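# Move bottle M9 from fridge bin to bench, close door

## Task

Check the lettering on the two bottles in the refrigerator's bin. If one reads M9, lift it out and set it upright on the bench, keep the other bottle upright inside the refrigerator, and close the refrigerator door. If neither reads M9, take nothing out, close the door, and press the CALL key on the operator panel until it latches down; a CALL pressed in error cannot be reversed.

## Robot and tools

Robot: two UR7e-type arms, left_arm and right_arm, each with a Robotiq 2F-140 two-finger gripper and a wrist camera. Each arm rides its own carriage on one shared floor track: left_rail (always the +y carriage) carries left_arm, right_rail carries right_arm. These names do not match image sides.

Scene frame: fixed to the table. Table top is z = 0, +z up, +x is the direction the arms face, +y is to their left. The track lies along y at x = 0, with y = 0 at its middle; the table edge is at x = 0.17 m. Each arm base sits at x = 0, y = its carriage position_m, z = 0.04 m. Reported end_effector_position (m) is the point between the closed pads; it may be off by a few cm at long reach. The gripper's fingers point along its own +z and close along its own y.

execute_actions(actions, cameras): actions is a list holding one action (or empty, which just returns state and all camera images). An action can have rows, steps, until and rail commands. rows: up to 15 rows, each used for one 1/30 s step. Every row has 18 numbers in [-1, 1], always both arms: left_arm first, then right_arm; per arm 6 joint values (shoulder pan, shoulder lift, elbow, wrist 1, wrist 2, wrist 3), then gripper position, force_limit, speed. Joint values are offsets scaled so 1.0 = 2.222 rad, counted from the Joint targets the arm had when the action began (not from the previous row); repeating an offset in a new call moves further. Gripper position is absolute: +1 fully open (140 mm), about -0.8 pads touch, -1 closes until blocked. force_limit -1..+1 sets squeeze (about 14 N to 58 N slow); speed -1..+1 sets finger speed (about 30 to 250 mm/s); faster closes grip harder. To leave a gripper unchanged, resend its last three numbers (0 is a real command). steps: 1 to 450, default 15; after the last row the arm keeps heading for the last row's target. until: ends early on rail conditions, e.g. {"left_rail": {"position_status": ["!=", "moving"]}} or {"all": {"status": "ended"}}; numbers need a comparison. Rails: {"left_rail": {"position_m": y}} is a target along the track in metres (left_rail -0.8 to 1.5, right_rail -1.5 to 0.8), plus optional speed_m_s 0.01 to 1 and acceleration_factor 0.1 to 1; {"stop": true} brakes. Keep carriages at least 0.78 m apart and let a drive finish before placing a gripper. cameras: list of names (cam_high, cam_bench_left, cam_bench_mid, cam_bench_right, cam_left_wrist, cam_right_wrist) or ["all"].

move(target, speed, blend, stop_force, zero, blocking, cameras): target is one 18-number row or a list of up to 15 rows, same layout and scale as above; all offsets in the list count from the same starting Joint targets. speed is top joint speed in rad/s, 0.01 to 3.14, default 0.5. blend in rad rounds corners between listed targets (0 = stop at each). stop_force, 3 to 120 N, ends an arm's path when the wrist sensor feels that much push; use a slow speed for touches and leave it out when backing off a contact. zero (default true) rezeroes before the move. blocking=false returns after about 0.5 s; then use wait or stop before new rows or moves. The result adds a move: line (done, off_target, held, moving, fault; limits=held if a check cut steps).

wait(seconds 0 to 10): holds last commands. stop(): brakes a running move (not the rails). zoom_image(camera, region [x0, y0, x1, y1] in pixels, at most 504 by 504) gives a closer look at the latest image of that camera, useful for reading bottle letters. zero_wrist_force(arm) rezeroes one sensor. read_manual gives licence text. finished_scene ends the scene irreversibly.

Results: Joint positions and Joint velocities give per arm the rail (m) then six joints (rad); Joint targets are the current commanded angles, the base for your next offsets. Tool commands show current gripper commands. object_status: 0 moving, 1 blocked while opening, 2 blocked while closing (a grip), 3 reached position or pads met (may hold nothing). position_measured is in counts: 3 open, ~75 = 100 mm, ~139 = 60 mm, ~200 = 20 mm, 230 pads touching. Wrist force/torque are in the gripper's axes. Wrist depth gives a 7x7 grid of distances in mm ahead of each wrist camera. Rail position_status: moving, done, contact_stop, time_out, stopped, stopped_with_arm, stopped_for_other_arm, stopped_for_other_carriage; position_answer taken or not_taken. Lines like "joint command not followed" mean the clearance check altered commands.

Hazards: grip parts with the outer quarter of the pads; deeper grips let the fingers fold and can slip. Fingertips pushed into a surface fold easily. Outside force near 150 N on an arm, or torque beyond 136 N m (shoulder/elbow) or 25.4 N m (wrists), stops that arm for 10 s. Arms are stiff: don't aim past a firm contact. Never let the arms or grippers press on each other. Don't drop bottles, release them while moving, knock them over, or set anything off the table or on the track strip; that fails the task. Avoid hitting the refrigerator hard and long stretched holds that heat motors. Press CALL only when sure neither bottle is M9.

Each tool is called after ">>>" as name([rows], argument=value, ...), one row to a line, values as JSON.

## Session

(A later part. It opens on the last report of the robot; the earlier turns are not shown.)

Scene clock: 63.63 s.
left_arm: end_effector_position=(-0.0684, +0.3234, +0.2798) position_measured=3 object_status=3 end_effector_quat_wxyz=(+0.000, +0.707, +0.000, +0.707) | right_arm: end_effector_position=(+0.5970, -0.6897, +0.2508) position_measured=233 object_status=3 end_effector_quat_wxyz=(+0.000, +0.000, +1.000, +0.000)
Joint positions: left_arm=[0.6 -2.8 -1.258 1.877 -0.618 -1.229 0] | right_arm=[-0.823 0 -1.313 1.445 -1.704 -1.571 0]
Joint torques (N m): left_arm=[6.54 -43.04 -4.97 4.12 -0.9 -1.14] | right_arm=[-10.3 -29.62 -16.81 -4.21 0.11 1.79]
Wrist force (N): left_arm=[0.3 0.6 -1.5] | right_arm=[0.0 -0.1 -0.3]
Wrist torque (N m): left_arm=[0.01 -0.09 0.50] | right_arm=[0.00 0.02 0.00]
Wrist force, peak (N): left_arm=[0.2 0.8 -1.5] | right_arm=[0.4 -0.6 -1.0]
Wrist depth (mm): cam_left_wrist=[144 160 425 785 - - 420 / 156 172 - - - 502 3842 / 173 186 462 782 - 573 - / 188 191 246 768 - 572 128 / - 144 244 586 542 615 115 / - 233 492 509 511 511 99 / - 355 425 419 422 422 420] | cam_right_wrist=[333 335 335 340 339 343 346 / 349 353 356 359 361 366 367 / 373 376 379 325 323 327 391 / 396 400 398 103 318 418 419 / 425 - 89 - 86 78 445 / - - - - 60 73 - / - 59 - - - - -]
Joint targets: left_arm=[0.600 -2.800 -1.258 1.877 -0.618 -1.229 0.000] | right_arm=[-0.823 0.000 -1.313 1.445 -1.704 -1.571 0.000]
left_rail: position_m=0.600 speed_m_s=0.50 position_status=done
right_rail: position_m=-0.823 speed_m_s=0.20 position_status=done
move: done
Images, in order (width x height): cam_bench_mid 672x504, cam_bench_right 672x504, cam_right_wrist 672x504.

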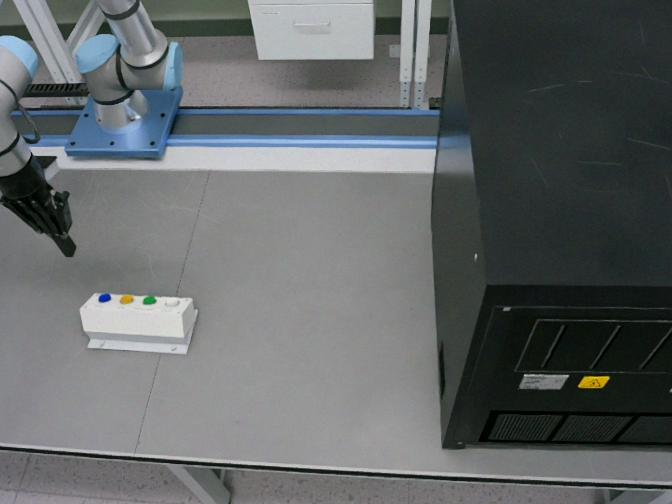

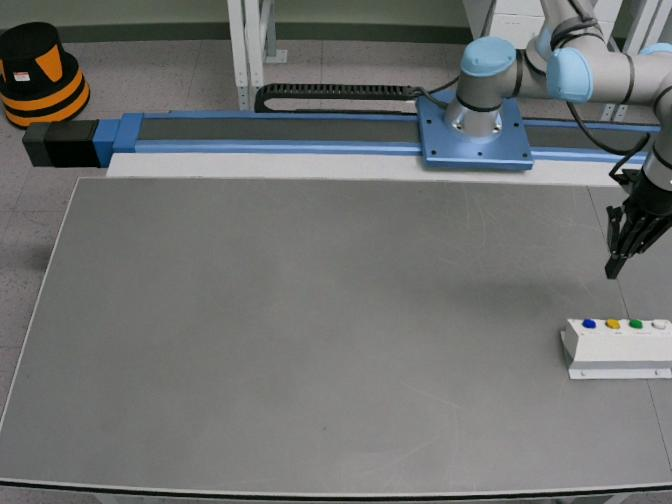

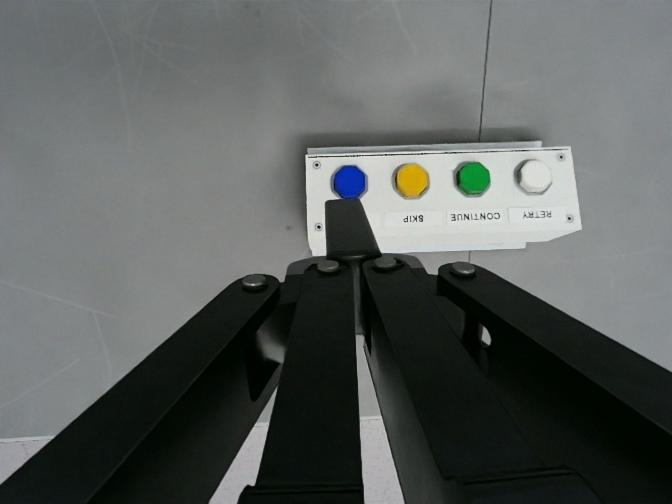

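>>> move(target=[0,0,0,0,0,0,1,1,1,0,-0.0878,0.2885,-0.3736,0,0,-1,-1,0], speed=0.3, cameras=["cam_right_wrist","cam_bench_mid","cam_bench_right"])

>>> zoom_image(camera="cam_bench_mid", region=[20, 180, 240, 370])

>>> zoom_image(camera="cam_bench_right", region=[480, 180, 672, 400])

Scene clock: 74.43 s.
left_arm: end_effector_position=(-0.0684, +0.3234, +0.2798) position_measured=3 object_status=3 end_effector_quat_wxyz=(+0.000, +0.707, +0.000, +0.707) | right_arm: end_effector_position=(+0.5644, -0.6897, +0.1613) position_measured=233 object_status=3 end_effector_quat_wxyz=(+0.191, +0.000, +0.982, +0.000)
Joint positions: left_arm=[0.6 -2.8 -1.258 1.877 -0.618 -1.229 0] | right_arm=[-0.823 0 -1.508 2.086 -2.534 -1.571 0]
Joint torques (N m): left_arm=[6.92 -43.14 -4.82 4.22 -1.06 -1.13] | right_arm=[3.43 -32.53 -14.07 -5.3 0.09 1.74]
Wrist force (N): left_arm=[0.4 0.4 -1.4] | right_arm=[0.4 -0.4 -0.5]
Wrist torque (N m): left_arm=[-0.03 -0.10 0.50] | right_arm=[-0.08 -0.05 -0.01]
Wrist force, peak (N): left_arm=[0.5 0.9 -1.6] | right_arm=[1.1 -0.4 -0.4]
Wrist depth (mm): cam_left_wrist=[144 160 435 - - - 436 / 156 174 448 805 833 541 436 / 172 186 477 - - 470 3422 / 187 191 251 - - 624 1112 / - 143 243 533 530 600 115 / - 236 489 513 509 507 104 / - 354 425 424 420 419 418] | cam_right_wrist=[233 235 237 239 242 245 247 / 261 263 265 270 271 275 279 / 296 301 304 242 244 245 249 / 344 347 344 103 251 256 256 / 411 - 89 - 86 77 453 / - - - - 60 73 - / - 59 - - - - -]
Joint targets: left_arm=[0.600 -2.800 -1.258 1.877 -0.618 -1.229 0.000] | right_arm=[-0.823 0.000 -1.508 2.086 -2.534 -1.571 0.000]
left_rail: position_m=0.600 speed_m_s=0.50 position_status=done
right_rail: position_m=-0.823 speed_m_s=0.20 position_status=done
move: done
Images, in order (width x height): cam_bench_mid 672x504, cam_bench_right 672x504, cam_right_wrist 672x504.

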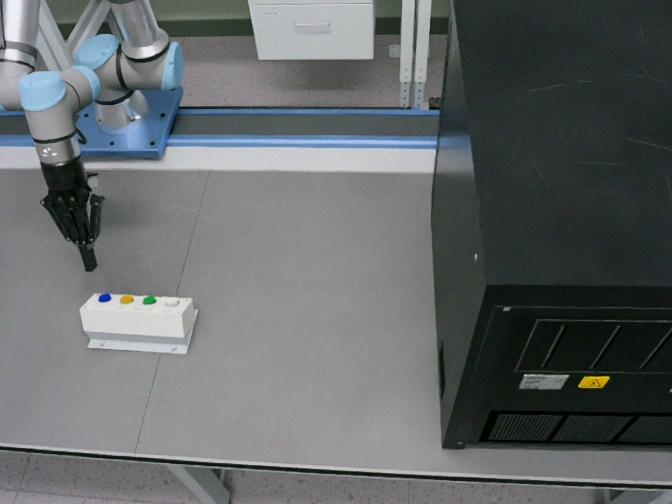

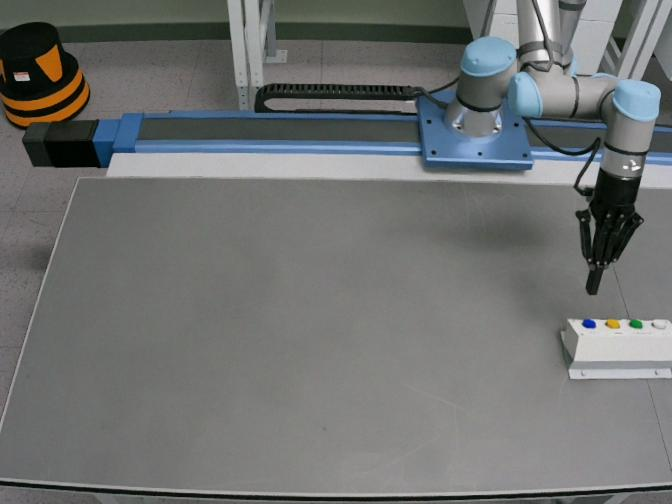

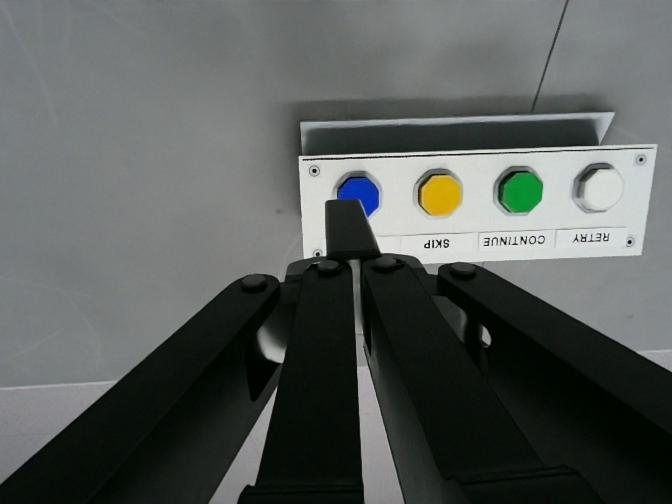

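Scaled by 2.291 from the camera's 672x504 image, which has a finer 960x720 frame.

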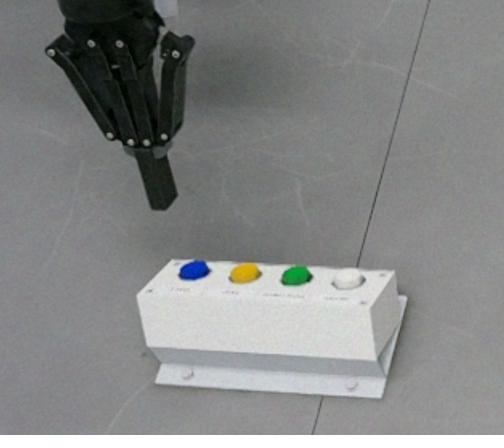

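Scaled by 2.291 from the camera's 672x504 image, which has a finer 960x720 frame.

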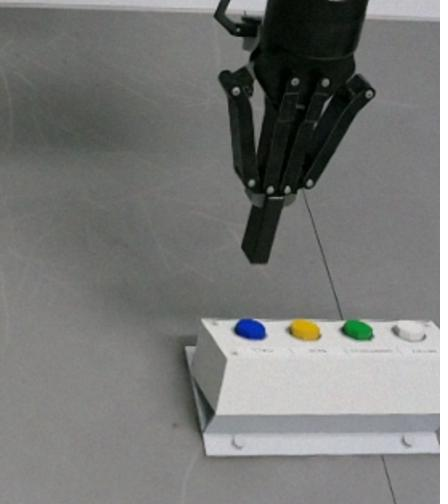

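>>> execute_actions([
  {"right_rail":{"position_m":-0.817,"speed_m_s":0.1},"steps":100,"until":{"right_rail":{"position_status":["!=","moving"]}}},
])

>>> move([
  [0,0,0,0,0,0,1,1,1,0,0.0502,0.0036,-0.0538,0,0,-1,-1,0],
  [0,0,0,0,0,0,1,1,1,0,0.1003,0.0072,-0.1075,0,0,-1,-1,0],
], speed=[0.1,0.02], stop_force=25, cameras=["cam_right_wrist","cam_bench_mid","cam_bench_right"])

>>> zoom_image(camera="cam_bench_right", region=[520, 240, 672, 400])

>>> zoom_image(camera="cam_bench_mid", region=[40, 220, 220, 370])

Scene clock: 80.37 s.
left_arm: end_effector_position=(-0.0684, +0.3234, +0.2798) position_measured=3 object_status=3 end_effector_quat_wxyz=(+0.000, +0.707, +0.000, +0.707) | right_arm: end_effector_position=(+0.5643, -0.6837, +0.1613) position_measured=233 object_status=3 end_effector_quat_wxyz=(+0.191, +0.000, +0.982, +0.000)
Joint positions: left_arm=[0.6 -2.8 -1.258 1.877 -0.618 -1.229 0] | right_arm=[-0.817 0 -1.508 2.086 -2.534 -1.571 0]
Joint torques (N m): left_arm=[6.62 -42.97 -4.81 4.2 -0.9 -1.08] | right_arm=[1.64 -30.53 -15.23 -4.71 0.01 1.76]
Wrist force (N): left_arm=[0.5 0.4 -0.9] | right_arm=[0.1 -0.4 -0.7]
Wrist torque (N m): left_arm=[-0.02 -0.12 0.50] | right_arm=[-0.08 0.00 -0.02]
Wrist force, peak (N): left_arm=[1.0 0.9 -1.5] | right_arm=[0.1 -2.9 -0.6]
Wrist depth (mm): cam_left_wrist=[144 159 442 - - 559 433 / 156 172 488 486 869 513 457 / 173 186 467 - 668 541 5475 / 187 191 246 713 566 569 3776 / - 143 243 529 539 564 115 / - 235 481 514 514 542 104 / - 356 423 422 421 424 420] | cam_right_wrist=[233 235 238 239 242 246 247 / 259 263 265 269 272 276 279 / 297 300 304 242 243 245 251 / 344 349 345 109 251 254 366 / 409 - 89 - 87 77 443 / - - - - 60 73 - / - 59 - - - - -]
Joint targets: left_arm=[0.600 -2.800 -1.258 1.877 -0.618 -1.229 0.000] | right_arm=[-0.817 0.000 -1.508 2.086 -2.534 -1.571 0.000]
Tool commands: left_gripper/position=+1.0 left_gripper/force_limit=+1.0 left_gripper/speed=+1.0 right_gripper/position=-1.0 right_gripper/force_limit=-1.0 right_gripper/speed=+0.0
left_rail: position_m=0.600 speed_m_s=0.50 position_status=done
right_rail: position_m=-0.817 speed_m_s=0.10 position_status=done

Scene clock: 85.90 s.
left_arm: end_effector_position=(-0.0684, +0.3234, +0.2798) position_measured=3 object_status=3 end_effector_quat_wxyz=(+0.000, +0.707, +0.000, +0.707) | right_arm: end_effector_position=(+0.5915, -0.6837, +0.0944) position_measured=233 object_status=3 end_effector_quat_wxyz=(+0.191, +0.000, +0.982, +0.000)
Joint positions: left_arm=[0.6 -2.8 -1.258 1.877 -0.618 -1.229 0] | right_arm=[-0.817 0 -1.337 2.099 -2.717 -1.571 0]
Joint torques (N m): left_arm=[6.97 -42.98 -4.98 4.2 -0.88 -1.09] | right_arm=[-10.98 -24.14 -11.84 0.77 0.04 1.59]
Wrist force (N): left_arm=[0.4 0.6 -1.4] | right_arm=[1.6 -1.3 -27.3]
Wrist torque (N m): left_arm=[0.01 -0.10 0.50] | right_arm=[-0.18 -0.34 -0.01]
Wrist force, peak (N): left_arm=[0.5 0.7 -1.7] | right_arm=[6.2 -2.0 -40.6]
Wrist depth (mm): cam_left_wrist=[144 158 424 - 631 - 4470 / 155 172 512 866 - 539 5475 / 173 186 459 - 758 543 3911 / 188 191 247 725 - 514 1090 / - 143 244 581 545 573 115 / - 238 457 515 515 511 99 / - 353 422 423 421 418 417] | cam_right_wrist=[174 175 177 179 181 183 184 / 195 196 199 201 204 206 209 / 222 224 222 174 177 178 179 / 259 261 255 114 173 183 184 / 307 289 89 - 86 78 192 / - - - - 60 73 - / - 59 - - - - -]
Joint targets: left_arm=[0.600 -2.800 -1.258 1.877 -0.618 -1.229 0.000] | right_arm=[-0.817 0.000 -1.337 2.099 -2.717 -1.571 0.000]
left_rail: position_m=0.600 speed_m_s=0.50 position_status=done
right_rail: position_m=-0.817 speed_m_s=0.10 position_status=done
move: contact (right_arm); path passed 1 of 2 targets; right_arm: the wrist 1 is farthest, 0.056 rad from its target
Images, in order (width x height): cam_bench_mid 672x504, cam_bench_right 672x504, cam_right_wrist 672x504.

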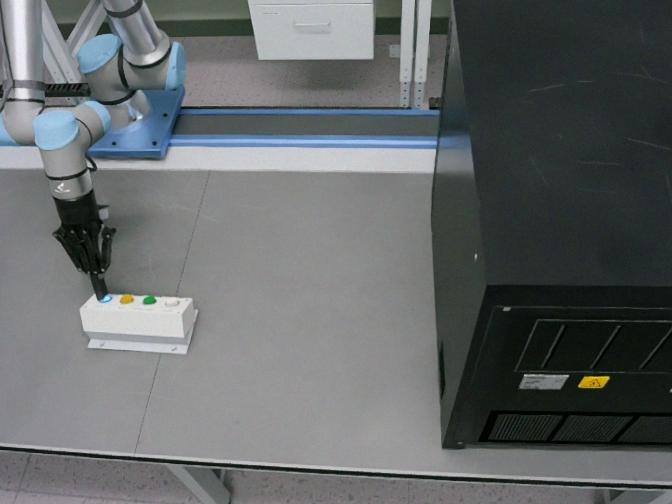

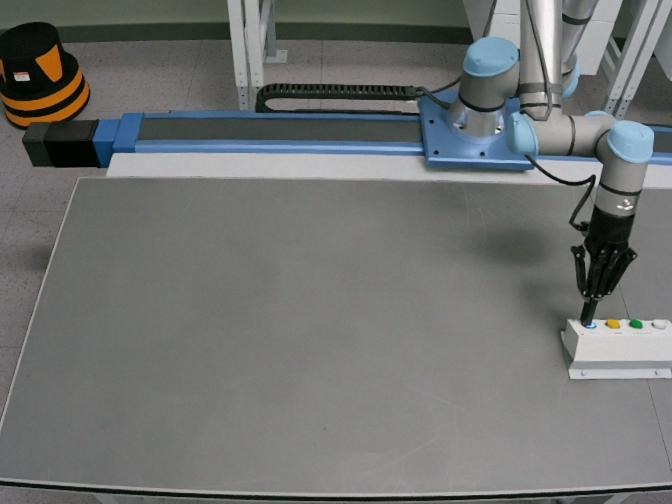

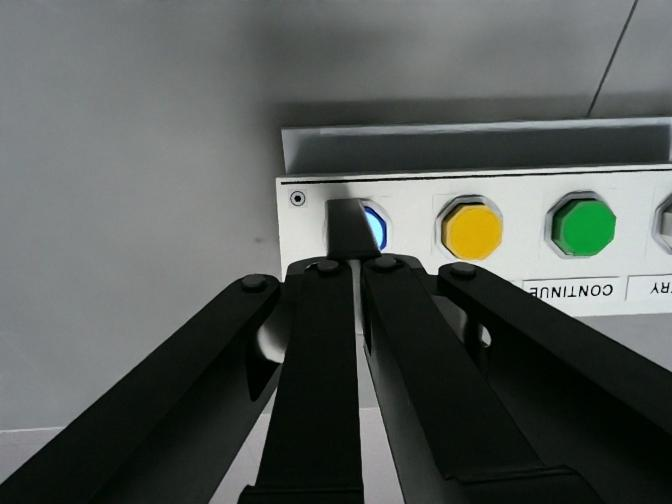

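Scaled by 3.150 from the camera's 672x504 image, which has a finer 960x720 frame.

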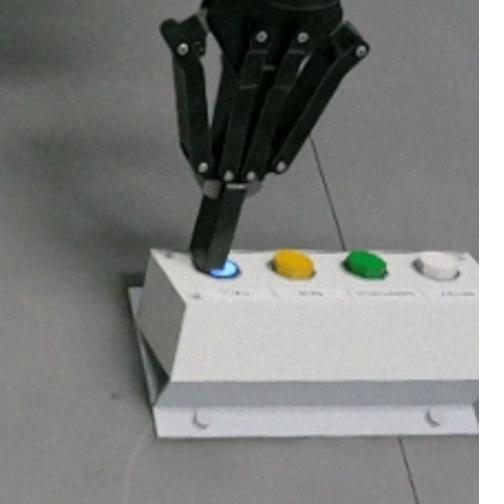

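Scaled by 2.800 from the camera's 672x504 image, which has a finer 960x720 frame.

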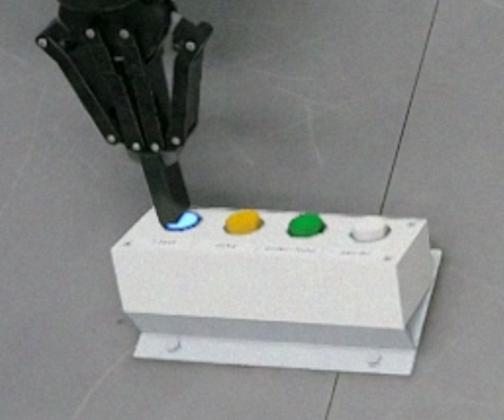

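>>> move(target=[0,0,0,0,0,0,1,1,1,0,-0.077,-0.0055,0.0824,0,0,-1,-1,0], speed=0.15, cameras=["cam_right_wrist","cam_bench_mid","cam_bench_right","cam_left_wrist"])

>>> zoom_image(camera="cam_bench_right", region=[520, 240, 672, 400])

Scene clock: 90.13 s.
left_arm: end_effector_position=(-0.0684, +0.3234, +0.2798) position_measured=3 object_status=3 end_effector_quat_wxyz=(+0.000, +0.707, +0.000, +0.707) | right_arm: end_effector_position=(+0.5644, -0.6837, +0.1613) position_measured=233 object_status=3 end_effector_quat_wxyz=(+0.191, +0.000, +0.982, +0.000)
Joint positions: left_arm=[0.6 -2.8 -1.258 1.877 -0.618 -1.229 0] | right_arm=[-0.817 0 -1.508 2.086 -2.535 -1.571 0]
Joint torques (N m): left_arm=[6.87 -43.26 -5.11 4.19 -0.95 -1.07] | right_arm=[-10.41 -31.29 -34.6 -1.45 0.02 1.66]
Wrist force (N): left_arm=[0.5 0.3 -1.1] | right_arm=[0.4 -0.6 -0.7]
Wrist torque (N m): left_arm=[-0.06 -0.11 0.50] | right_arm=[-0.11 -0.07 -0.02]
Wrist force, peak (N): left_arm=[0.1 0.5 -1.6] | right_arm=[1.4 -1.2 -27.8]
Wrist depth (mm): cam_left_wrist=[144 159 429 826 740 - 440 / 156 172 442 859 796 569 - / 172 186 471 830 777 483 - / 188 191 260 - 518 584 491 / - 144 243 582 566 626 115 / - 234 483 508 503 507 104 / - 357 419 422 423 421 417] | cam_right_wrist=[233 235 236 240 243 245 248 / 259 264 264 268 272 276 278 / 296 299 303 244 244 244 249 / 343 347 343 109 251 258 366 / 407 - 89 - 86 78 442 / - - - - 60 73 - / - 59 - - - - -]
Joint targets: left_arm=[0.600 -2.800 -1.258 1.877 -0.618 -1.229 0.000] | right_arm=[-0.817 0.000 -1.508 2.086 -2.534 -1.571 0.000]
left_rail: position_m=0.600 speed_m_s=0.50 position_status=done
right_rail: position_m=-0.817 speed_m_s=0.10 position_status=done
move: done
Images, in order (width x height): cam_bench_mid 672x504, cam_bench_right 672x504, cam_left_wrist 672x504, cam_right_wrist 672x504.

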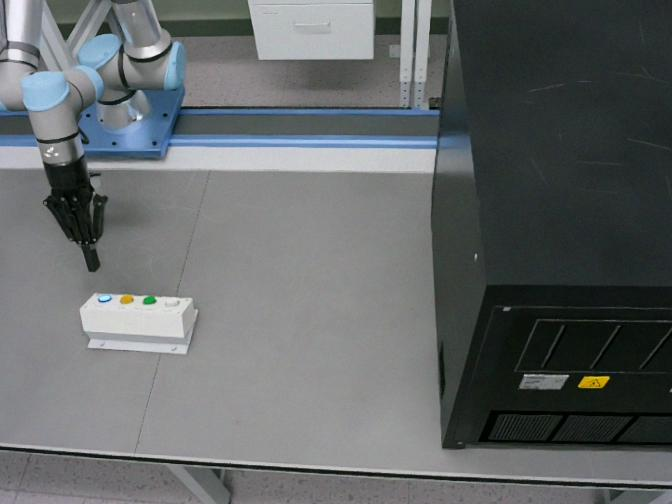

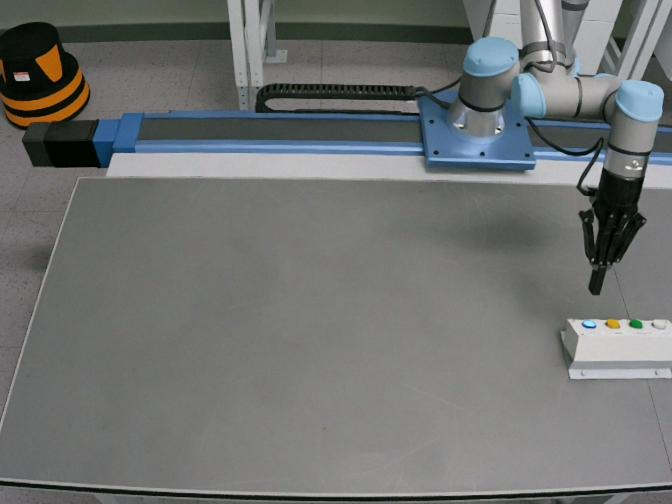

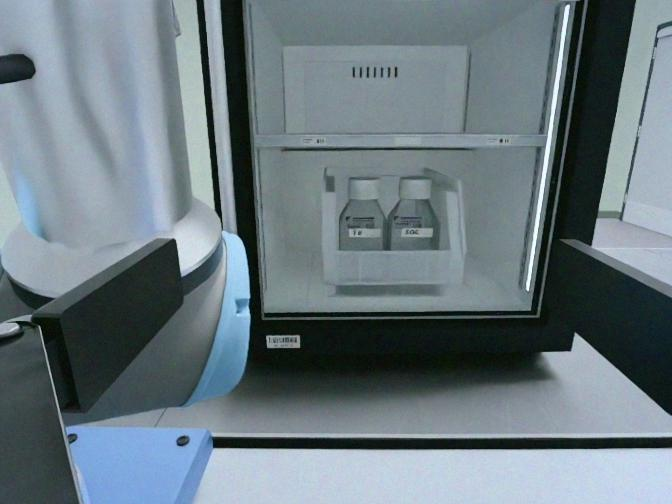

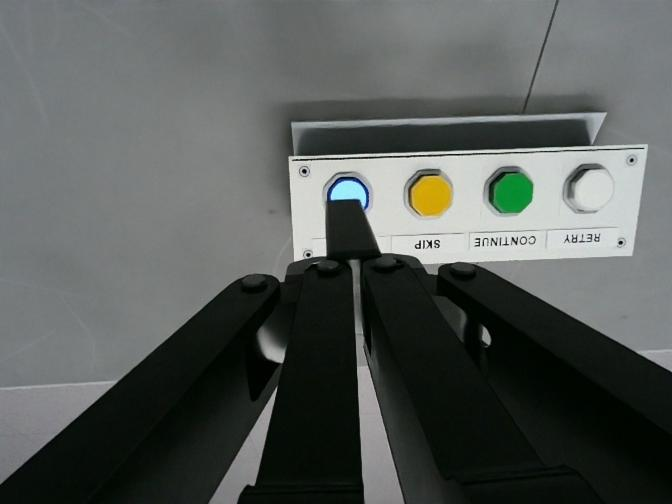

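Scaled by 3.150 from the camera's 672x504 image, which has a finer 960x720 frame.

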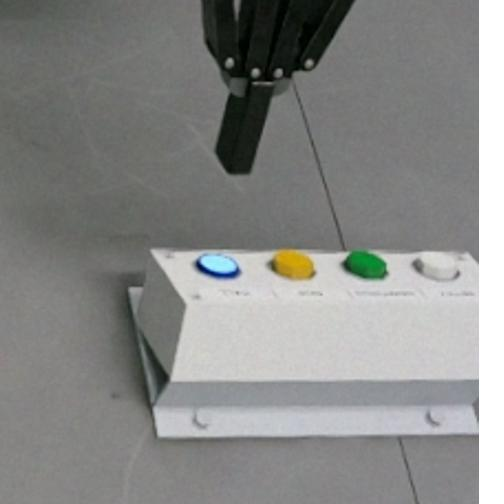

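>>> finished_scene()

The scene is finished: the task was done.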